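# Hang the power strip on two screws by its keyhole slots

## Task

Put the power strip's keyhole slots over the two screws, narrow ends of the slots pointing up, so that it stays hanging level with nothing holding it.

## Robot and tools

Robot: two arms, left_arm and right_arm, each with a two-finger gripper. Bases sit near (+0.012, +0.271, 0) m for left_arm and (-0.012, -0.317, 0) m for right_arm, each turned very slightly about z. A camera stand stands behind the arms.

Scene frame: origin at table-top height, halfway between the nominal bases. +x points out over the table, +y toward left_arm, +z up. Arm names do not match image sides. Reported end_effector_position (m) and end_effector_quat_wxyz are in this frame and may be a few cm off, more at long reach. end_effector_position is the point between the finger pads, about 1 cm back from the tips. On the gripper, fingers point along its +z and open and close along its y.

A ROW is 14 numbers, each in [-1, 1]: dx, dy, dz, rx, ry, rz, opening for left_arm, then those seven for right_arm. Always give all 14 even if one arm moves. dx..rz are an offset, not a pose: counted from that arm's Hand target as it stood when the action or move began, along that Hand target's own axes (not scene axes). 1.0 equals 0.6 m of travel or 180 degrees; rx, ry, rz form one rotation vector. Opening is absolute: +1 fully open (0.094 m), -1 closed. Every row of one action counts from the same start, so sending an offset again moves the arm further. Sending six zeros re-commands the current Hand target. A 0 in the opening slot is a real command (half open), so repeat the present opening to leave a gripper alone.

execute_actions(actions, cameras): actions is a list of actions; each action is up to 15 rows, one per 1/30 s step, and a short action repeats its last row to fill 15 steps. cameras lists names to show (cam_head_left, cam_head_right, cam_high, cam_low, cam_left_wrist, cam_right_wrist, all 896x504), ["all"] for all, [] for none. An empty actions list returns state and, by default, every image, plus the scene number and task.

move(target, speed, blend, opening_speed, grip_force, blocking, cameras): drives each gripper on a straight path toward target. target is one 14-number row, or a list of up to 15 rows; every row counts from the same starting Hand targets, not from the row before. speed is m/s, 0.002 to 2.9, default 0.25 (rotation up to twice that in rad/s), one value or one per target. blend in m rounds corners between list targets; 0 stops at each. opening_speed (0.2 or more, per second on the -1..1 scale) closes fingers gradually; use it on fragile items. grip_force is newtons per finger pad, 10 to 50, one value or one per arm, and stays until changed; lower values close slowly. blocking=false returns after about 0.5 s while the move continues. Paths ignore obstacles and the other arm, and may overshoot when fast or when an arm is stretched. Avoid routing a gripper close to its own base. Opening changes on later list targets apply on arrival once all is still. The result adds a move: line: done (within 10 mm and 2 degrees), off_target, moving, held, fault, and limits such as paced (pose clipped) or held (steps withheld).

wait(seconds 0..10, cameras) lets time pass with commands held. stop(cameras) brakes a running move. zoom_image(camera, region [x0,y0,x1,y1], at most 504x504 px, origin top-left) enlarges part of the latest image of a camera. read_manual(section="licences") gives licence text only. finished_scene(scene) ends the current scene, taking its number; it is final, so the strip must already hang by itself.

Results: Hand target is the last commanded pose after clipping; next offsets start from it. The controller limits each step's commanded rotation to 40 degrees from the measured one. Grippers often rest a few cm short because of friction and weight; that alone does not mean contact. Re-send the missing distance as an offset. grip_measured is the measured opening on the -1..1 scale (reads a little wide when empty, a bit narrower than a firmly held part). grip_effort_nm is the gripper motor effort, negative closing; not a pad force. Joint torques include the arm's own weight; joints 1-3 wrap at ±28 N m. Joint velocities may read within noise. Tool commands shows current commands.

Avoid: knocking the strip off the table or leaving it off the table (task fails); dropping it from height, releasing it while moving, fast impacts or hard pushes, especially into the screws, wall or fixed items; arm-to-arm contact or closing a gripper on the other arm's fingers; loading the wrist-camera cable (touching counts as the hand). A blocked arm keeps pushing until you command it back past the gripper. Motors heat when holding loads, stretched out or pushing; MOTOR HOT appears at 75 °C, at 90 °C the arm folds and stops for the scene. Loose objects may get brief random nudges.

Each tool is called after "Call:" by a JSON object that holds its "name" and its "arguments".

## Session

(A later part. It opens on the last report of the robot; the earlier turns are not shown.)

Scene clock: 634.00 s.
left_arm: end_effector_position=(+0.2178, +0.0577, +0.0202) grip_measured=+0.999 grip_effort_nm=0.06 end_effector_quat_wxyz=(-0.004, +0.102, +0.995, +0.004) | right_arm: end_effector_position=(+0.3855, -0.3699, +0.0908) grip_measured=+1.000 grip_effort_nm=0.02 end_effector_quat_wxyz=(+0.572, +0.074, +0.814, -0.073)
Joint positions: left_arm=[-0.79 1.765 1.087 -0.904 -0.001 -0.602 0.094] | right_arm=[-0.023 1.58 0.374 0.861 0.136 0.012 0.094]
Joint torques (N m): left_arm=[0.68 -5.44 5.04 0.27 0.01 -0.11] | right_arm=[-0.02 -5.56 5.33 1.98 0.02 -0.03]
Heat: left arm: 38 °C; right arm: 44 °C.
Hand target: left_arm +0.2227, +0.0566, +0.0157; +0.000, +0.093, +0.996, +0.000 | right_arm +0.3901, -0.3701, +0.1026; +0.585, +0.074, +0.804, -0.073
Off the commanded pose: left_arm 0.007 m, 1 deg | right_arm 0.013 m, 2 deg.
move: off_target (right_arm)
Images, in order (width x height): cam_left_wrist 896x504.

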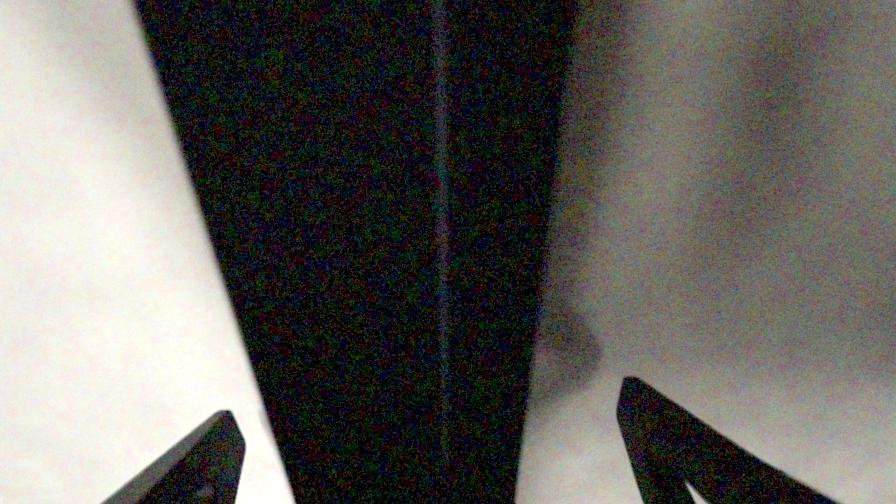

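Call:
{"name": "move", "arguments": {"target": [[0,0,0,0,0,0,-0.55,0,0,0,0,0,0,1],[0,0,-0.12,0,0,0,-0.55,0,0,0,0,0,0,1],[0.158,0.03,-0.12,0,0,-0.117,-0.55,0,0,0,0,0,0,1],[0.158,0.03,0.006,0,0,-0.117,-0.55,0,0,0,0,0,0,1]], "speed": [0.05,0.1,0.15,0.07], "blend": [0,0.02,0,0], "cameras": ["cam_left_wrist","cam_high"]}}

Scene clock: 644.03 s.
left_arm: end_effector_position=(+0.1355, +0.1072, +0.0193) grip_measured=-0.290 grip_effort_nm=-1.05 end_effector_quat_wxyz=(+0.006, -0.066, +0.997, +0.029) | right_arm: end_effector_position=(+0.3855, -0.3699, +0.0908) grip_measured=+1.000 grip_effort_nm=0.02 end_effector_quat_wxyz=(+0.572, +0.074, +0.814, -0.073)
Joint positions: left_arm=[-0.946 1.457 0.759 -0.917 -0.039 -1.097 0.033] | right_arm=[-0.023 1.58 0.374 0.861 0.136 0.012 0.094]
Joint torques (N m): left_arm=[-0.75 -2.93 4.26 0.67 0.45 -0.75] | right_arm=[-0.12 -5.6 5.22 1.98 0.04 0]
Heat: left arm: 38 °C; right arm: 44 °C.
Hand target: left_arm +0.1329, +0.0920, +0.0121; +0.000, -0.090, +0.996, +0.000 | right_arm +0.3901, -0.3701, +0.1026; +0.585, +0.074, +0.804, -0.073
Off the commanded pose: left_arm 0.017 m, 4 deg | right_arm 0.013 m, 2 deg.
move: off_target (left_arm, right_arm)
Images, in order (width x height): cam_high 896x504, cam_left_wrist 896x504.

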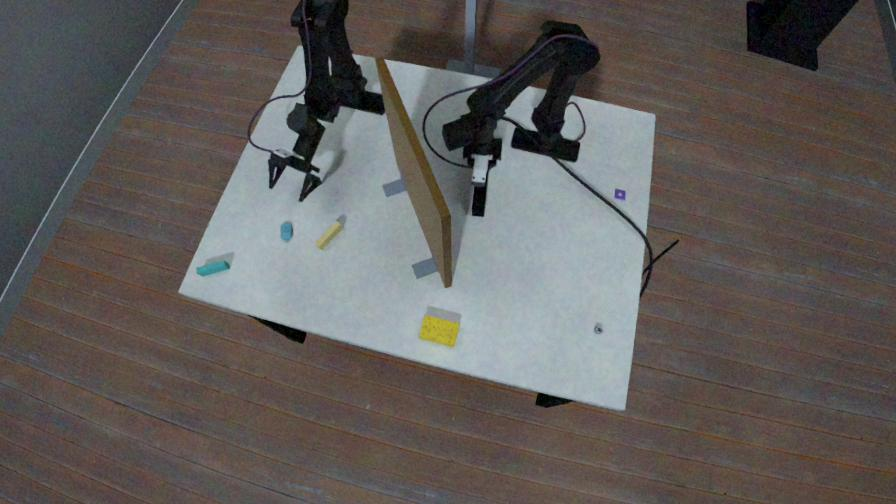

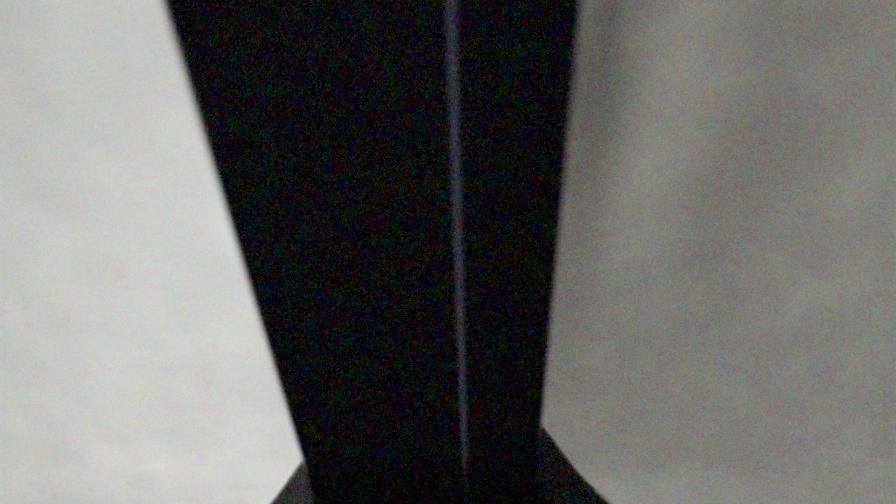

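Call:
{"name": "move", "arguments": {"target": [[-0.009,0.024,-0.008,0,0,0.015,-0.55,0,0,0,0,0,0,1],[-0.009,0.024,-0.008,0,0,0.015,1,0,0,0,0,0,0,1],[-0.009,0.024,-0.25,0,0,0.015,1,0,0,0,0,0,0,1],[-0.24,0.40,-0.25,0,0,0.015,1,0,0,0,0,0,0,1]], "speed": [0.03,0.1,0.12,0.3], "blend": [0,0,0.03,0], "cameras": ["cam_left_wrist","cam_head_right","cam_head_left","cam_high"]}}

Scene clock: 656.83 s.
left_arm: end_effector_position=(+0.2216, +0.3520, +0.1549) grip_measured=+0.999 grip_effort_nm=0.05 end_effector_quat_wxyz=(-0.018, -0.070, +0.997, +0.003) | right_arm: end_effector_position=(+0.3855, -0.3699, +0.0908) grip_measured=+1.000 grip_effort_nm=0.02 end_effector_quat_wxyz=(+0.572, +0.074, +0.814, -0.073)
Joint positions: left_arm=[0.368 1.428 1.288 -1.465 -0.016 0.21 0.094] | right_arm=[-0.023 1.58 0.374 0.861 0.136 0.012 0.094]
Joint torques (N m): left_arm=[0.69 -3.41 8.76 0.04 0.17 0.15] | right_arm=[-0.08 -5.55 5.31 2 0.02 0.03]
Heat: left arm: 38 °C; right arm: 44 °C.
Hand target: left_arm +0.2314, +0.3539, +0.1623; +0.000, -0.067, +0.998, +0.000 | right_arm +0.3901, -0.3701, +0.1026; +0.585, +0.074, +0.804, -0.073
Off the commanded pose: left_arm 0.012 m, 2 deg | right_arm 0.013 m, 2 deg.
move: off_target (left_arm, right_arm)
Images, in order (width x height): cam_head_left 896x504, cam_head_right 896x504, cam_high 896x504, cam_left_wrist 896x504.

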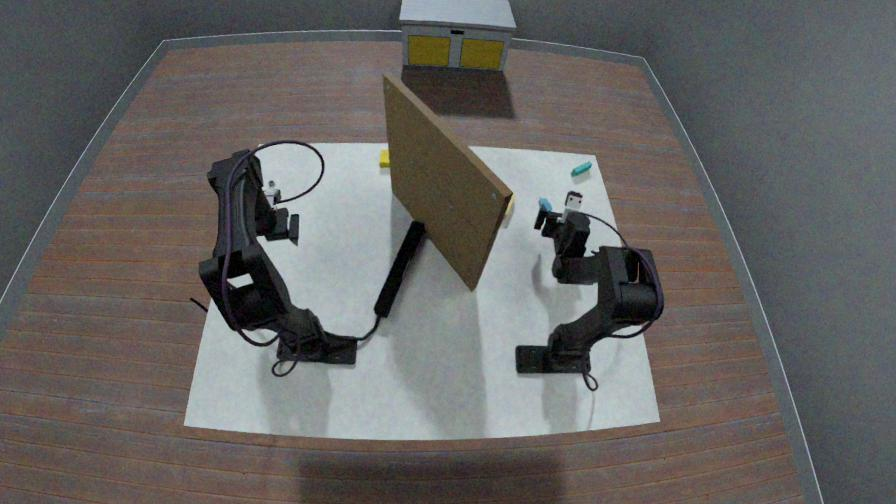

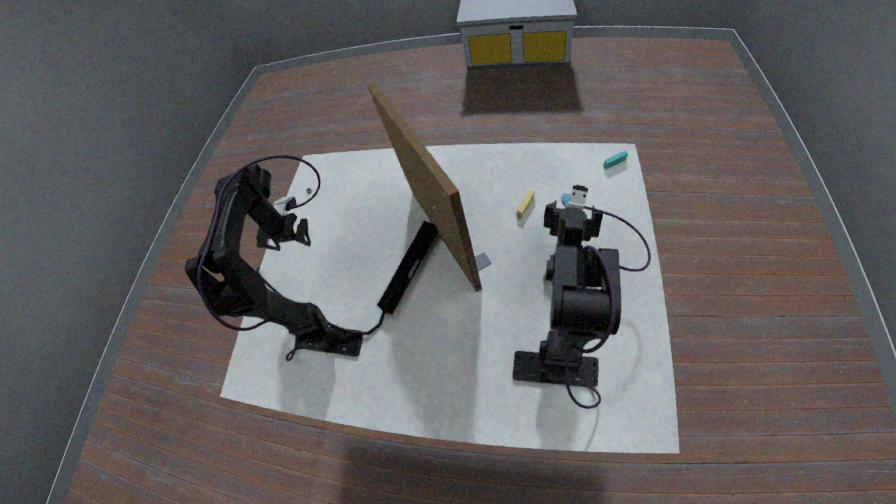

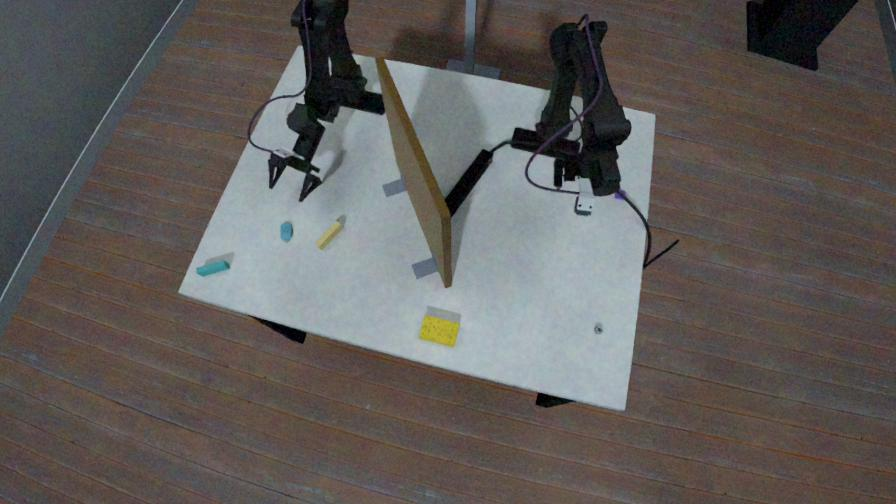

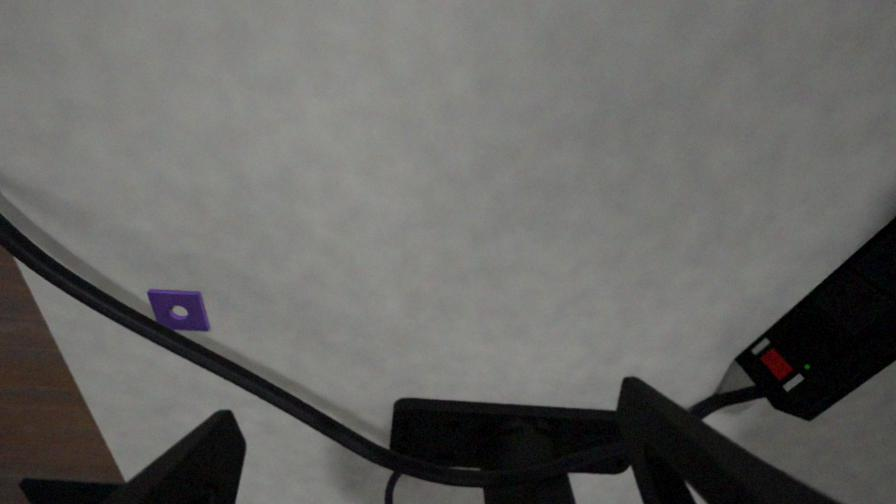

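Call:
{"name": "move", "arguments": {"target": [-0.12,0.38,-0.26,0,0,-0.012,1,-0.228,0.013,-0.382,-0.050,0.399,-0.050,1], "speed": 0.3, "cameras": []}}

Scene clock: 749.77 s.
left_arm: end_effector_position=(+0.2713, +0.5911, +0.3169) grip_measured=+0.999 grip_effort_nm=0.05 end_effector_quat_wxyz=(+0.169, -0.089, +0.965, +0.180) | right_arm: end_effector_position=(+0.2246, -0.3257, +0.2994) grip_measured=+1.000 grip_effort_nm=0.02 end_effector_quat_wxyz=(+0.233, +0.012, +0.972, -0.011)
Joint positions: left_arm=[0.899 1.895 2.385 -1.562 -0.014 0.7 0.094] | right_arm=[0.022 1.208 1.641 -1.534 0.014 -0.008 0.094]
Joint torques (N m): left_arm=[0.23 -5.9 7.79 0.61 0.11 0.11] | right_arm=[0.76 -1.51 5.31 0.95 -0.16 -0.11]
Heat: left arm: 39 °C; right arm: 43 °C.
Hand target: left_arm +0.2725, +0.5893, +0.3184; +0.000, -0.085, +0.996, +0.000 | right_arm +0.2201, -0.3203, +0.3024; +0.000, +0.000, +1.000, +0.001
Off the commanded pose: left_arm 0.003 m, 29 deg | right_arm 0.008 m, 27 deg.
joint sent to its limit (left arm) — joint 4 (wrist pitch), lower limit. The joint targets are off in position and orientation.
joint sent to its limit (right arm) — joint 4 (wrist pitch), lower limit. The joint targets are off in position and orientation.
move: off_target (left_arm, right_arm)
No camera images: "cameras" was empty.

Call:
{"name": "move", "arguments": {"target": [[0,0,0,0,0,0,1,0.233,0.333,0,0,0,-0.45,0.3],[0,0,0,0,0,0,1,0.097,0.715,0.22,0,0,-0.878,0.3]], "speed": 0.3, "blend": [0.05,0], "cameras": ["cam_right_wrist","cam_head_left","cam_head_right","cam_high"]}}

Scene clock: 758.53 s.
left_arm: end_effector_position=(+0.2713, +0.5911, +0.3169) grip_measured=+0.999 grip_effort_nm=0.05 end_effector_quat_wxyz=(+0.169, -0.089, +0.965, +0.180) | right_arm: end_effector_position=(+0.1683, +0.1026, +0.1643) grip_measured=+0.302 grip_effort_nm=-0.08 end_effector_quat_wxyz=(-0.069, +0.977, -0.203, +0.019)
Joint positions: left_arm=[0.899 1.895 2.385 -1.562 -0.014 0.701 0.094] | right_arm=[1.217 2.248 2.364 -1.545 0.01 -1.565 0.061]
Joint torques (N m): left_arm=[0.29 -5.91 7.76 0.62 0.12 0.13] | right_arm=[0.77 -10.06 7.27 0.51 -0.11 -0.13]
Heat: left arm: 40 °C; right arm: 41 °C.
Hand target: left_arm +0.2725, +0.5893, +0.3184; +0.000, -0.085, +0.996, +0.000 | right_arm +0.1621, +0.1090, +0.1711; -0.001, +0.982, -0.191, +0.000
Off the commanded pose: left_arm 0.003 m, 29 deg | right_arm 0.011 m, 8 deg.
joint sent to its limit (left arm) — joint 4 (wrist pitch), lower limit. The joint targets are off in position and orientation.
joint sent to its limit (right arm) — joint 4 (wrist pitch), lower limit. The joint targets are off in position and orientation.
move: off_target (left_arm, right_arm)
Images, in order (width x height): cam_head_left 896x504, cam_head_right 896x504, cam_high 896x504, cam_right_wrist 896x504.

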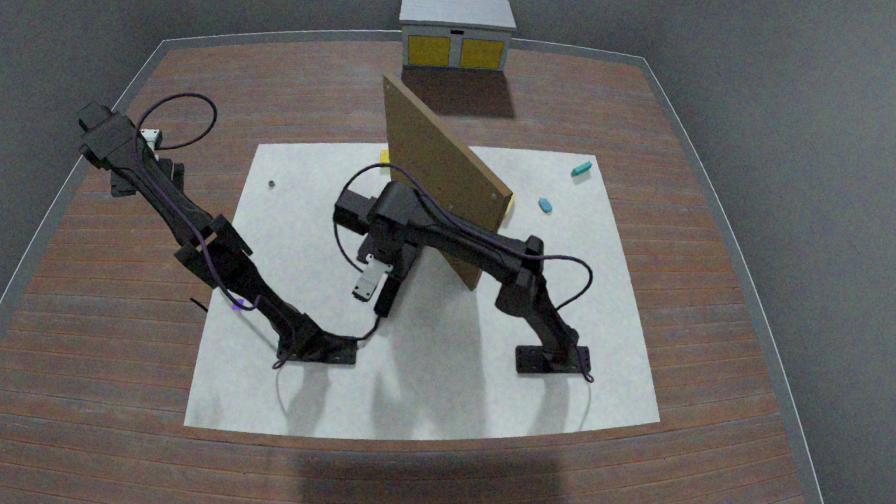

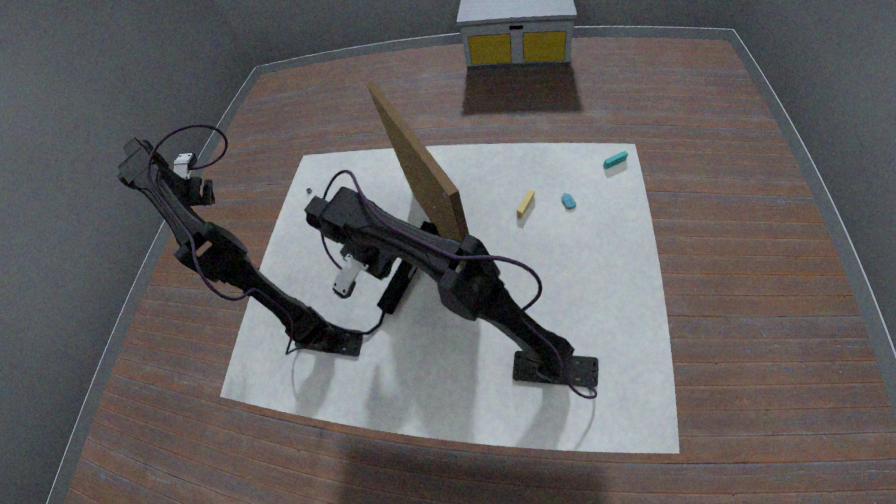

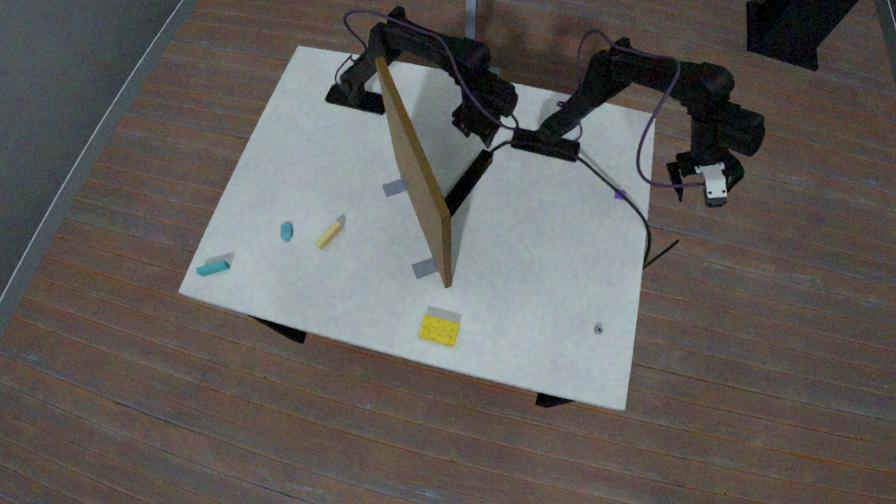

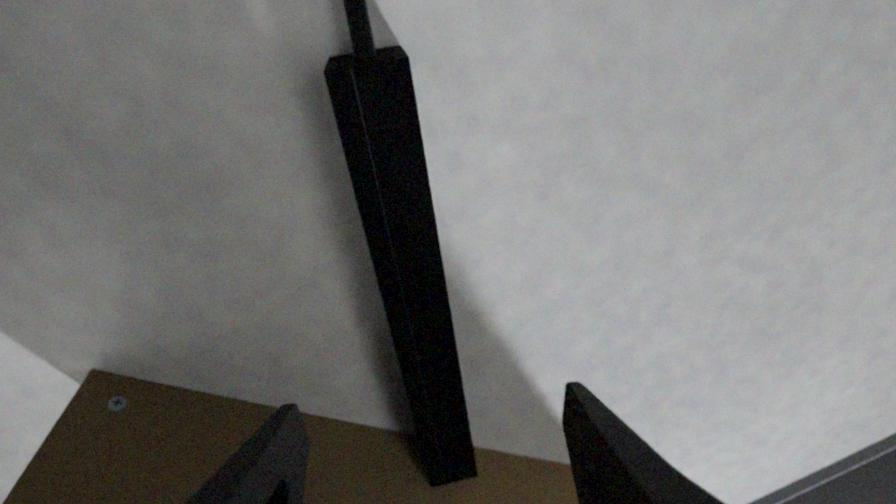

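Call:
{"name": "move", "arguments": {"target": [0,0,0,0,0,0,1,-0.036,-0.0015,0.15,0,0,-0.015,0.6], "speed": 0.15, "cameras": ["cam_right_wrist"]}}

Scene clock: 770.93 s.
left_arm: end_effector_position=(+0.2713, +0.5911, +0.3169) grip_measured=+0.999 grip_effort_nm=0.05 end_effector_quat_wxyz=(+0.169, -0.089, +0.965, +0.180) | right_arm: end_effector_position=(+0.1428, +0.1145, +0.0819) grip_measured=+0.598 grip_effort_nm=0.13 end_effector_quat_wxyz=(+0.005, +0.985, -0.173, +0.004)
Joint positions: left_arm=[0.899 1.895 2.385 -1.562 -0.014 0.701 0.094] | right_arm=[1.278 2.378 2.262 -1.463 0.01 -1.565 0.075]
Joint torques (N m): left_arm=[0.2 -5.81 7.8 0.61 0.12 0.11] | right_arm=[0.36 -11.11 5.07 0.39 -0.11 -0.12]
Heat: left arm: 40 °C; right arm: 39 °C.
Hand target: left_arm +0.2725, +0.5893, +0.3184; +0.000, -0.085, +0.996, +0.000 | right_arm +0.1424, +0.1180, +0.0811; -0.001, +0.986, -0.168, +0.000
Off the commanded pose: left_arm 0.003 m, 29 deg | right_arm 0.004 m, 1 deg.
joint sent to its limit (left arm) — joint 4 (wrist pitch), lower limit. The joint targets are off in position and orientation.
move: off_target (left_arm)
Images, in order (width x height): cam_right_wrist 896x504.

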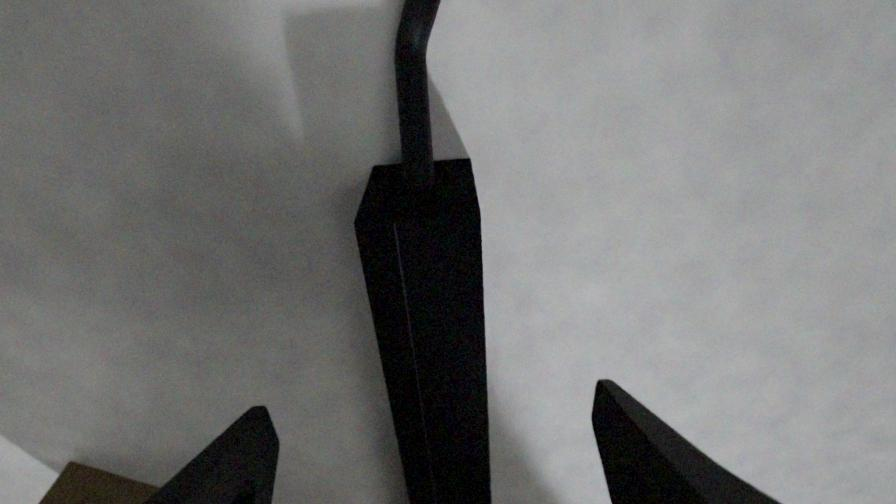

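Call:
{"name": "move", "arguments": {"target": [[0,0,0,0,0,0,1,0.02,0.004,0.06,0,0,-0.02,0.6],[0,0,0,0,0,0,1,0.02,0.004,0.102,0,0,-0.02,0.6],[0,0,0,0,0,0,1,0.02,0.004,0.102,0,0,-0.02,-0.55]], "speed": [0.1,0.06,0.1], "opening_speed": 0.6, "cameras": ["cam_right_wrist"]}}

Scene clock: 784.33 s.
left_arm: end_effector_position=(+0.2713, +0.5911, +0.3169) grip_measured=+0.999 grip_effort_nm=0.05 end_effector_quat_wxyz=(+0.169, -0.089, +0.965, +0.180) | right_arm: end_effector_position=(+0.1554, +0.1117, +0.0183) grip_measured=-0.302 grip_effort_nm=-1.01 end_effector_quat_wxyz=(+0.001, +0.990, -0.143, +0.005)
Joint positions: left_arm=[0.899 1.895 2.385 -1.562 -0.014 0.701 0.094] | right_arm=[1.25 2.378 2.009 -1.202 0.01 -1.654 0.033]
Joint torques (N m): left_arm=[0.18 -5.82 7.68 0.62 0.12 0.13] | right_arm=[-0.47 -11.97 4.49 0.29 -0.11 -0.12]
Heat: left arm: 40 °C; right arm: 38 °C.
Hand target: left_arm +0.2725, +0.5893, +0.3184; +0.000, -0.085, +0.996, +0.000 | right_arm +0.1529, +0.1118, +0.0199; -0.001, +0.991, -0.136, +0.000
Off the commanded pose: left_arm 0.003 m, 29 deg | right_arm 0.003 m, 1 deg.
joint sent to its limit (left arm) — joint 4 (wrist pitch), lower limit. The joint targets are off in position and orientation.
move: off_target (left_arm)
Images, in order (width x height): cam_right_wrist 896x504.

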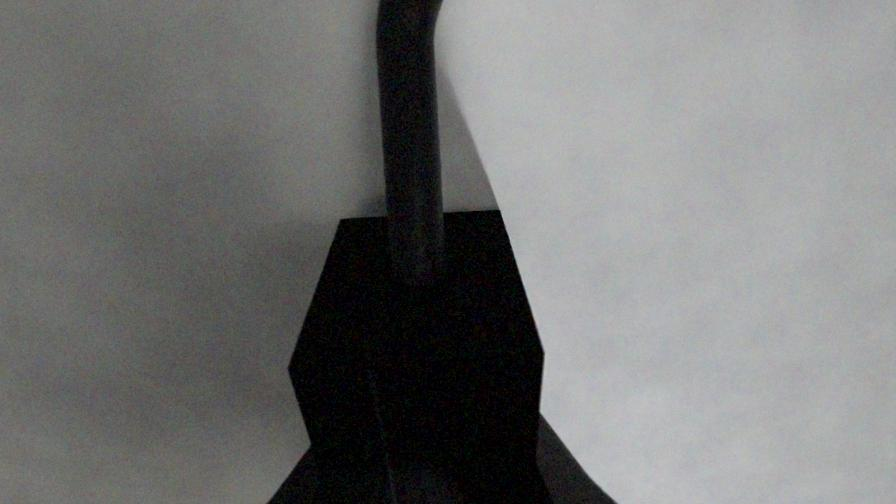

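Call:
{"name": "move", "arguments": {"target": [[0,0,0,0,0,0,1,0.0,0.0,-0.08,0,0,0,-0.55],[0,0,0,0,0,0,1,0.012,0.062,-0.165,0,0,-0.117,-0.55]], "speed": 0.06, "blend": [0.02,0], "cameras": ["cam_right_wrist","cam_head_left","cam_head_right","cam_high","cam_low"]}}

Scene clock: 798.67 s.
left_arm: end_effector_position=(+0.2713, +0.5911, +0.3169) grip_measured=+0.999 grip_effort_nm=0.05 end_effector_quat_wxyz=(+0.169, -0.089, +0.965, +0.180) | right_arm: end_effector_position=(+0.1615, +0.0953, +0.0915) grip_measured=-0.303 grip_effort_nm=-1.01 end_effector_quat_wxyz=(-0.013, +1.000, +0.017, +0.011)
Joint positions: left_arm=[0.899 1.895 2.385 -1.562 -0.014 0.701 0.094] | right_arm=[1.224 2.261 2.1 -1.376 0.01 -2.001 0.033]
Joint torques (N m): left_arm=[0.25 -5.82 7.75 0.61 0.12 0.14] | right_arm=[-0.28 -16.25 4.49 -0.54 -0.12 -0.62]
Heat: left arm: 40 °C; right arm: 37 °C.
Hand target: left_arm +0.2725, +0.5893, +0.3184; +0.000, -0.085, +0.996, +0.000 | right_arm +0.1498, +0.0740, +0.1188; -0.001, +0.999, +0.047, +0.000
Off the commanded pose: left_arm 0.003 m, 29 deg | right_arm 0.037 m, 4 deg.
joint sent to its limit (left arm) — joint 4 (wrist pitch), lower limit. The joint targets are off in position and orientation.
move: off_target (left_arm, right_arm)
Images, in order (width x height): cam_head_left 896x504, cam_head_right 896x504, cam_high 896x504, cam_low 896x504, cam_right_wrist 896x504.

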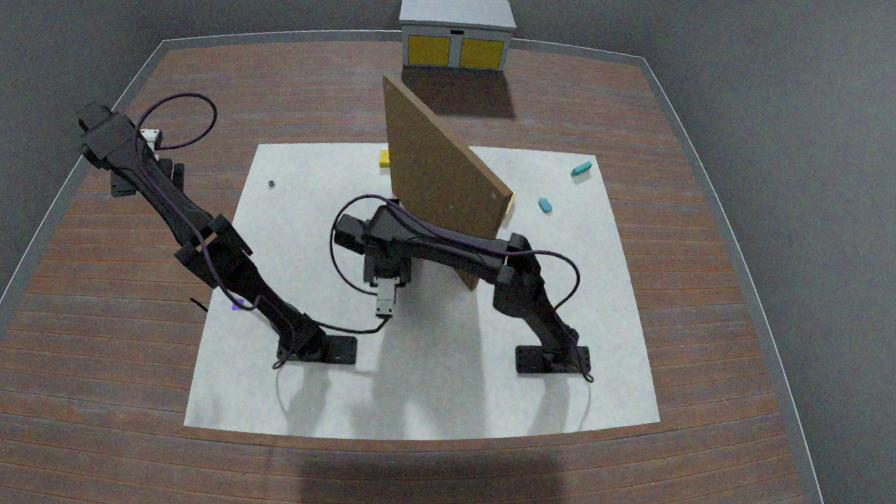

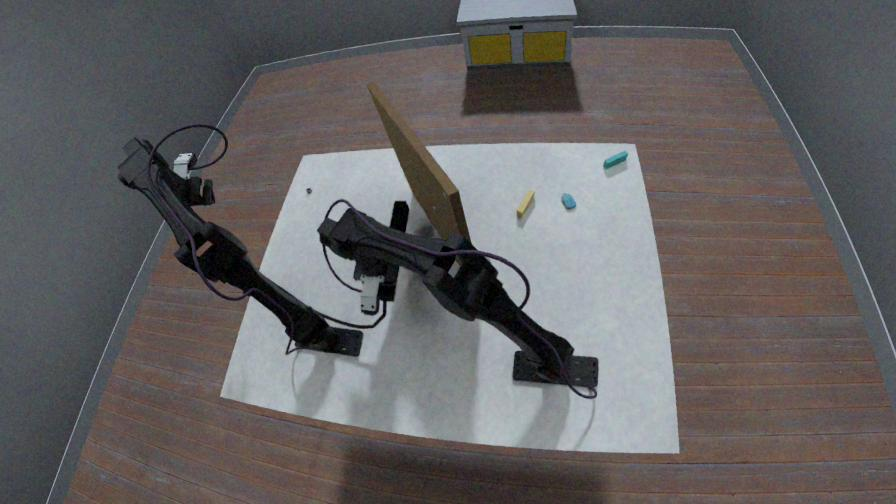

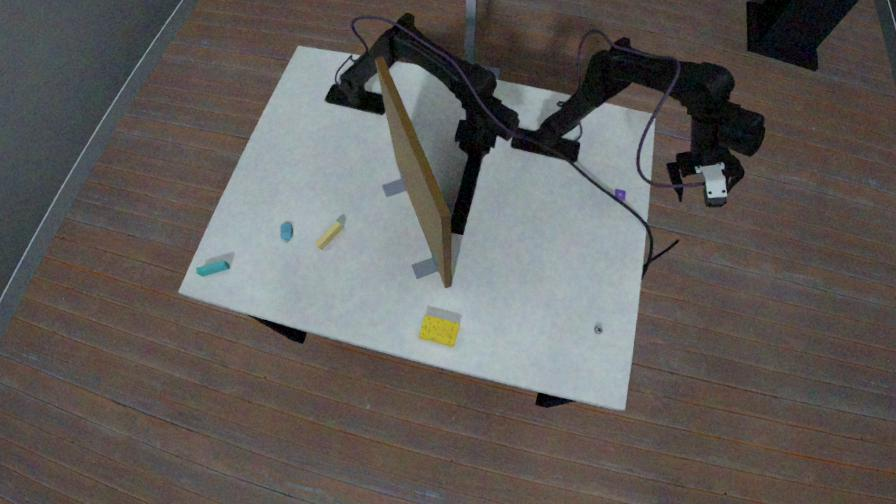

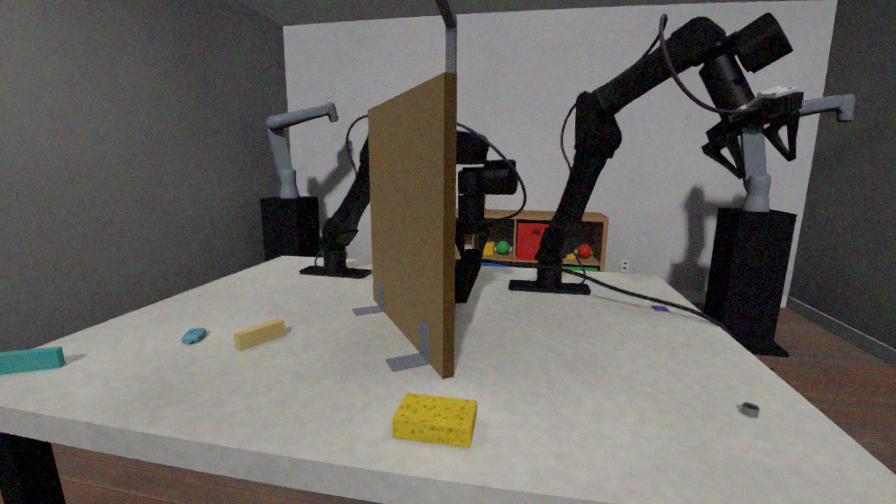

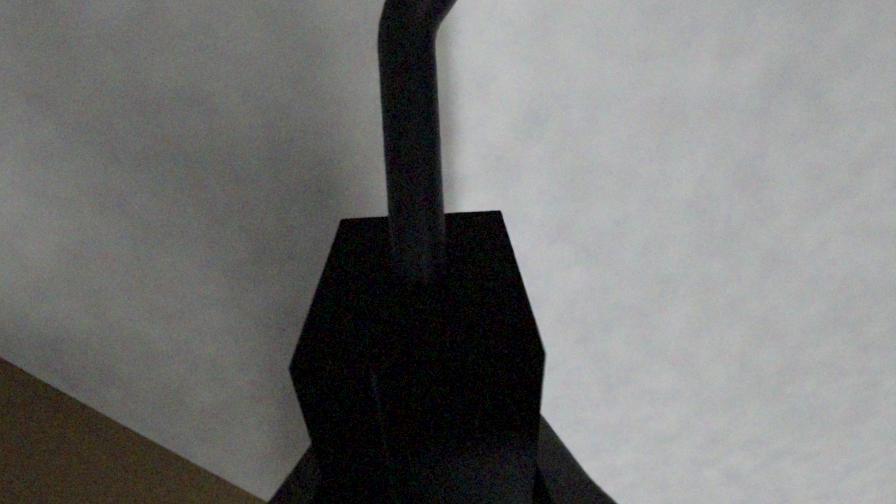

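Call:
{"name": "move", "arguments": {"target": [0.0913,-0.5,0.263,0.499,0.034,0.034,0.3,0,0,-0.09,0,0,0,-0.55], "speed": 0.2, "cameras": ["cam_right_wrist","cam_left_wrist","cam_head_left","cam_high","cam_low"]}}

Scene clock: 837.53 s.
left_arm: end_effector_position=(+0.2655, +0.2859, +0.1549) grip_measured=+0.302 grip_effort_nm=-0.10 end_effector_quat_wxyz=(+0.136, -0.144, +0.814, -0.546) | right_arm: end_effector_position=(+0.1618, +0.0961, +0.1347) grip_measured=-0.303 grip_effort_nm=-1.01 end_effector_quat_wxyz=(-0.044, +0.999, +0.017, +0.024)
Joint positions: left_arm=[0.75 1.734 1.075 -1.573 1.086 0.791 0.061] | right_arm=[1.224 2.209 2.183 -1.445 0.01 -2.001 0.033]
Joint torques (N m): left_arm=[-0.43 -4.6 4.12 -1.1 1.04 0.31] | right_arm=[-0.39 -16.29 7.58 -0.62 -0.14 -0.61]
Heat: left arm: 40 °C; right arm: 38 °C.
Hand target: left_arm +0.2695, +0.2844, +0.1605; +0.012, -0.012, +0.707, -0.707 | right_arm +0.1498, +0.0739, +0.1728; -0.001, +0.999, +0.047, +0.000
Off the commanded pose: left_arm 0.007 m, 30 deg | right_arm 0.046 m, 7 deg.
joint sent to its limit (left arm) — joint 4 (wrist pitch), lower limit. The joint targets are off in orientation, not in position.
joint sent to its limit (right arm) — joint 4 (wrist pitch), lower limit. The joint targets are off in position and orientation.
move: off_target (left_arm, right_arm)
Images, in order (width x height): cam_head_left 896x504, cam_high 896x504, cam_low 896x504, cam_left_wrist 896x504, cam_right_wrist 896x504.

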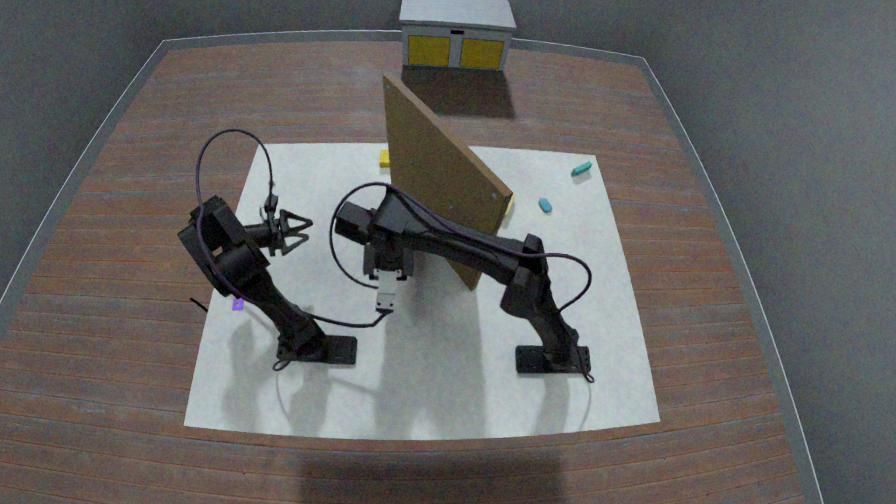

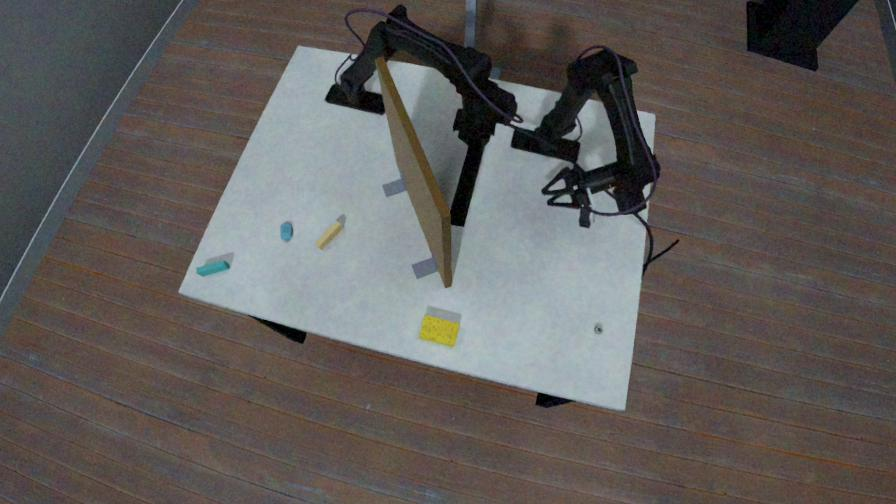

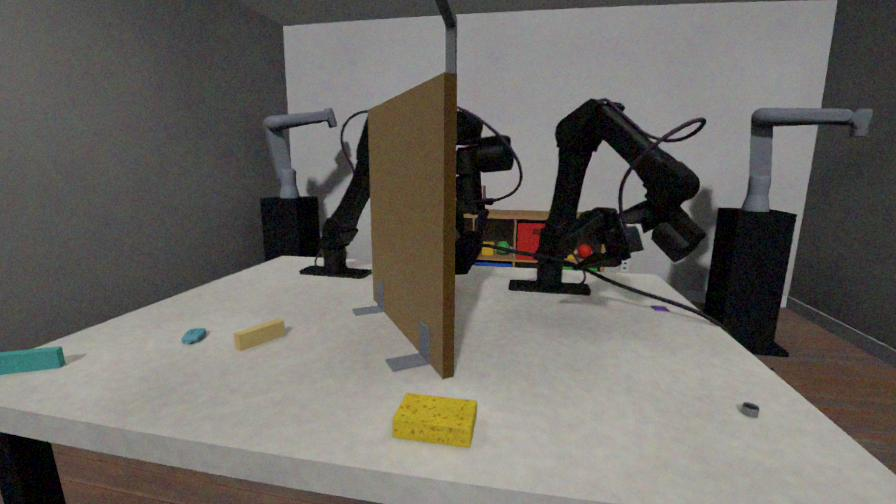

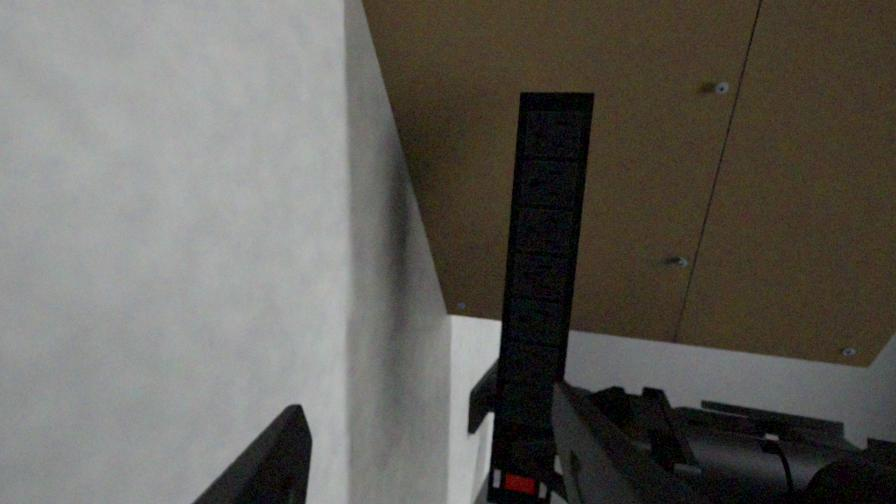

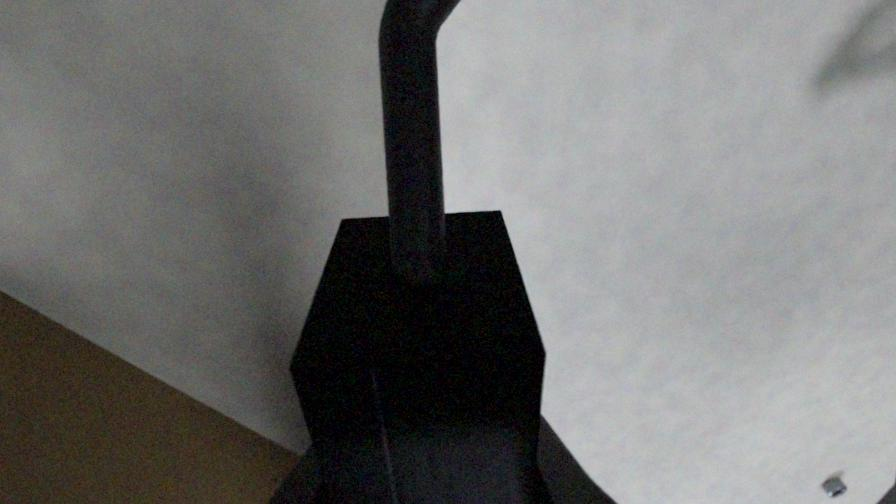

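Call:
{"name": "move", "arguments": {"target": [0.0225,0.0225,0.189,0,-0.017,0,1,0,0,0,0,0,0,-0.55], "speed": 0.15, "cameras": ["cam_left_wrist","cam_head_left","cam_high","cam_head_right"]}}

Scene clock: 871.10 s.
left_arm: end_effector_position=(+0.2548, +0.1705, +0.1429) grip_measured=+0.998 grip_effort_nm=0.06 end_effector_quat_wxyz=(+0.047, -0.051, +0.752, -0.655) | right_arm: end_effector_position=(+0.1618, +0.0960, +0.1347) grip_measured=-0.303 grip_effort_nm=-1.01 end_effector_quat_wxyz=(-0.043, +0.999, +0.017, +0.024)
Joint positions: left_arm=[0.35 1.862 0.919 -1.573 1.335 0.962 0.094] | right_arm=[1.224 2.209 2.183 -1.445 0.01 -2.001 0.033]
Joint torques (N m): left_arm=[-0.43 -4.55 3.22 -1.36 0.94 0.33] | right_arm=[-0.32 -16.24 7.62 -0.61 -0.13 -0.6]
Heat: left arm: 38 °C; right arm: 48 °C.
Hand target: left_arm +0.2600, +0.1707, +0.1469; +0.031, -0.031, +0.707, -0.706 | right_arm +0.1498, +0.0739, +0.1728; -0.001, +0.999, +0.047, +0.000
Off the commanded pose: left_arm 0.007 m, 8 deg | right_arm 0.046 m, 7 deg.
joint sent to its limit (left arm) — joint 4 (wrist pitch), lower limit. The joint targets are off in orientation, not in position.
joint sent to its limit (right arm) — joint 4 (wrist pitch), lower limit. The joint targets are off in position and orientation.
move: off_target (left_arm, right_arm)
Images, in order (width x height): cam_head_left 896x504, cam_head_right 896x504, cam_high 896x504, cam_left_wrist 896x504.

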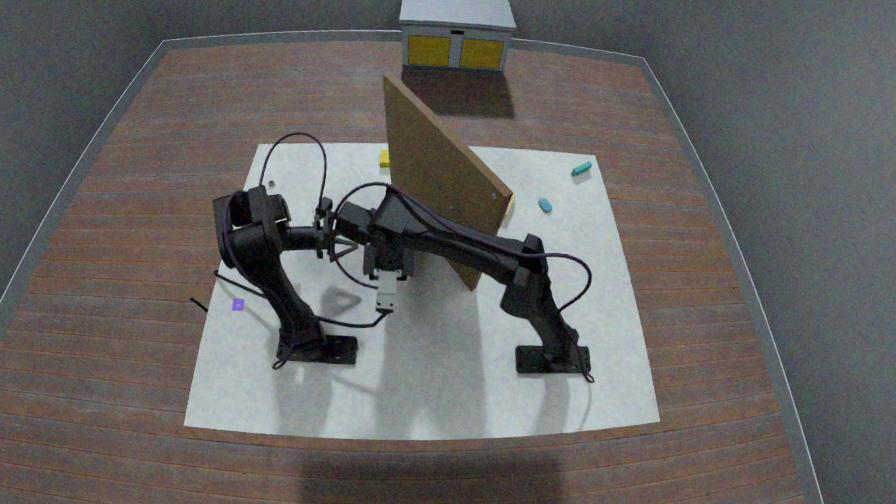

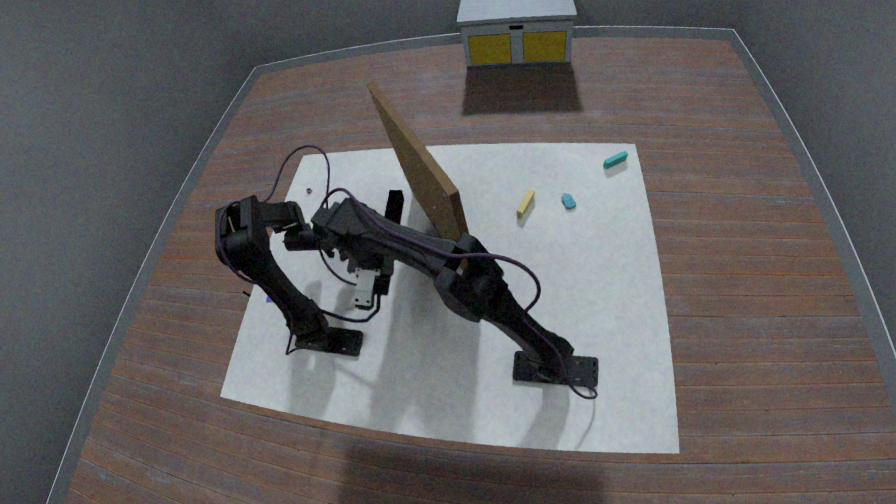

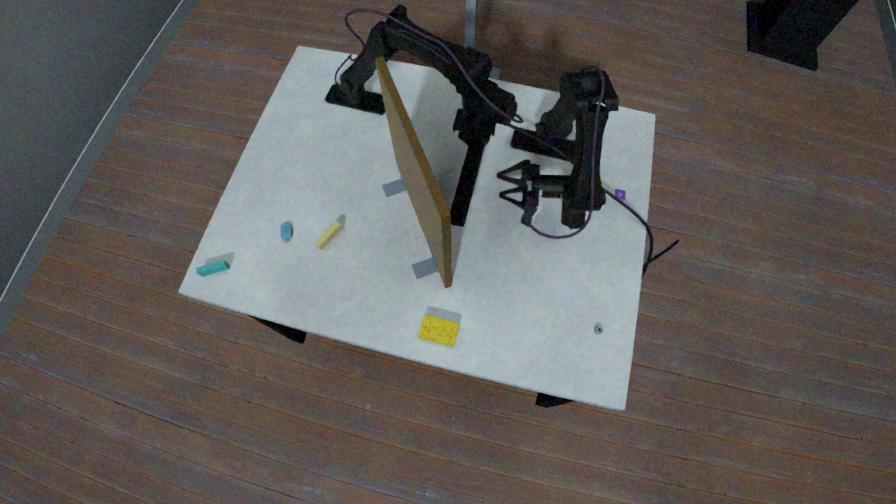

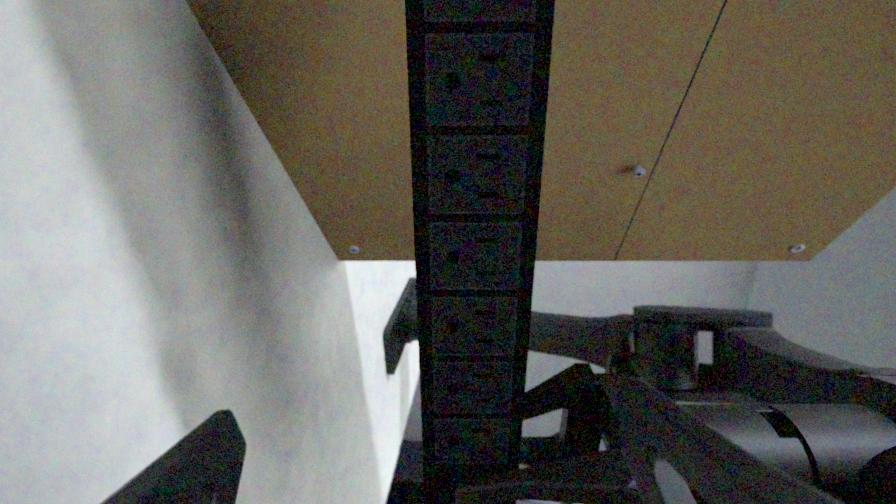

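Call:
{"name": "move", "arguments": {"target": [0.045,-0.005,0.08,0,0,0,1,0,0,0,0,0,0,-0.55], "speed": 0.08, "cameras": ["cam_left_wrist"]}}

Scene clock: 888.87 s.
left_arm: end_effector_position=(+0.2316, +0.1205, +0.1470) grip_measured=+0.998 grip_effort_nm=0.06 end_effector_quat_wxyz=(+0.022, -0.022, +0.721, -0.692) | right_arm: end_effector_position=(+0.1618, +0.0960, +0.1347) grip_measured=-0.303 grip_effort_nm=-1.01 end_effector_quat_wxyz=(-0.043, +0.999, +0.017, +0.024)
Joint positions: left_arm=[0.152 1.866 0.82 -1.573 1.488 1.05 0.094] | right_arm=[1.224 2.209 2.183 -1.445 0.01 -2.001 0.033]
Joint torques (N m): left_arm=[-0.4 -4.3 2.8 -1.37 0.9 0.3] | right_arm=[-0.29 -16.32 7.57 -0.58 -0.13 -0.64]
Heat: left arm: 38 °C; right arm: 50 °C.
Hand target: left_arm +0.2373, +0.1205, +0.1498; +0.031, -0.031, +0.707, -0.706 | right_arm +0.1498, +0.0739, +0.1728; -0.001, +0.999, +0.047, +0.000
Off the commanded pose: left_arm 0.006 m, 3 deg | right_arm 0.046 m, 7 deg.
joint sent to its limit (left arm) — joint 4 (wrist pitch), lower limit. The joint targets still meet the commanded pose.
joint sent to its limit (right arm) — joint 4 (wrist pitch), lower limit. The joint targets are off in position and orientation.
move: off_target (left_arm, right_arm)
Images, in order (width x height): cam_left_wrist 896x504.

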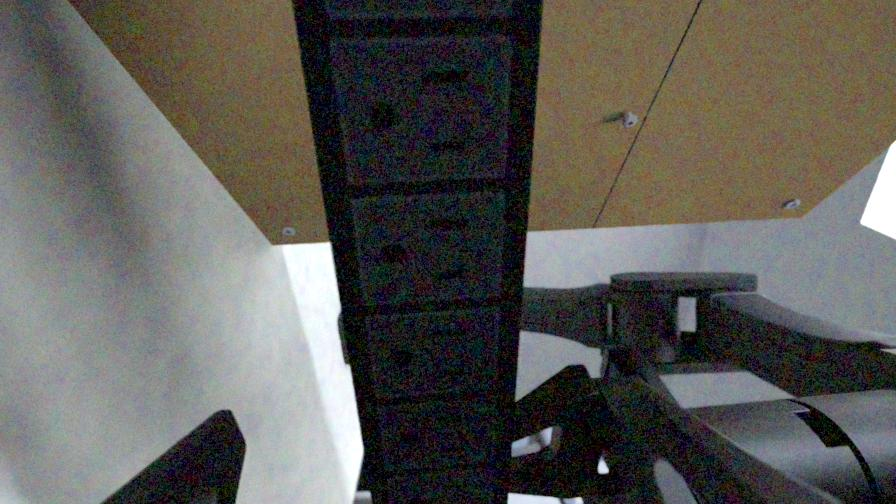

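Call:
{"name": "move", "arguments": {"target": [0.0,0.0,0.057,0,0,0,1,0,0,0,0,0,0,-0.55], "speed": 0.06, "cameras": ["cam_left_wrist","cam_right_wrist"]}}

Scene clock: 894.97 s.
left_arm: end_effector_position=(+0.2259, +0.0884, +0.1482) grip_measured=+0.998 grip_effort_nm=0.06 end_effector_quat_wxyz=(-0.036, -0.007, +0.713, -0.700) | right_arm: end_effector_position=(+0.1618, +0.0960, +0.1347) grip_measured=-0.303 grip_effort_nm=-1.01 end_effector_quat_wxyz=(-0.043, +0.999, +0.017, +0.024)
Joint positions: left_arm=[0.002 1.898 0.862 -1.544 1.54 0.949 0.094] | right_arm=[1.224 2.209 2.183 -1.445 0.01 -2.001 0.033]
Joint torques (N m): left_arm=[-0.53 -4.63 5.01 -0.7 0.91 0.1] | right_arm=[-0.29 -16.32 7.62 -0.59 -0.13 -0.61]
Heat: left arm: 38 °C; right arm: 50 °C.
Hand target: left_arm +0.2404, +0.0864, +0.1498; +0.031, -0.031, +0.707, -0.706 | right_arm +0.1498, +0.0739, +0.1728; -0.001, +0.999, +0.047, +0.000
Off the commanded pose: left_arm 0.015 m, 8 deg | right_arm 0.046 m, 7 deg.
joint sent to its limit (left arm) — joint 5 (wrist yaw), upper limit. The joint targets are off in orientation, not in position.
joint sent to its limit (right arm) — joint 4 (wrist pitch), lower limit. The joint targets are off in position and orientation.
move: off_target (left_arm, right_arm)
Images, in order (width x height): cam_left_wrist 896x504, cam_right_wrist 896x504.

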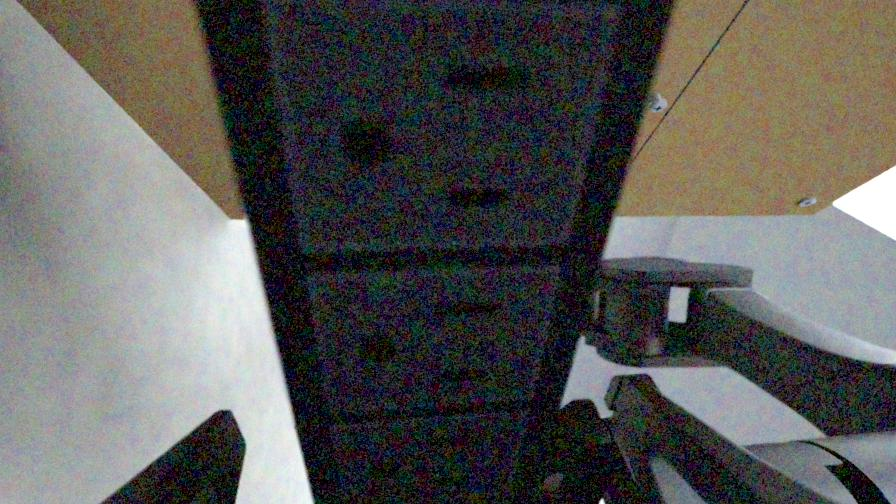

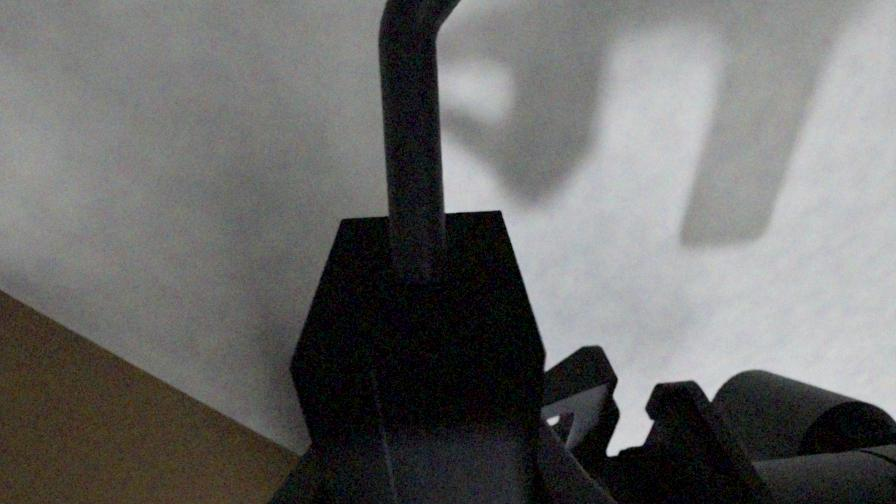

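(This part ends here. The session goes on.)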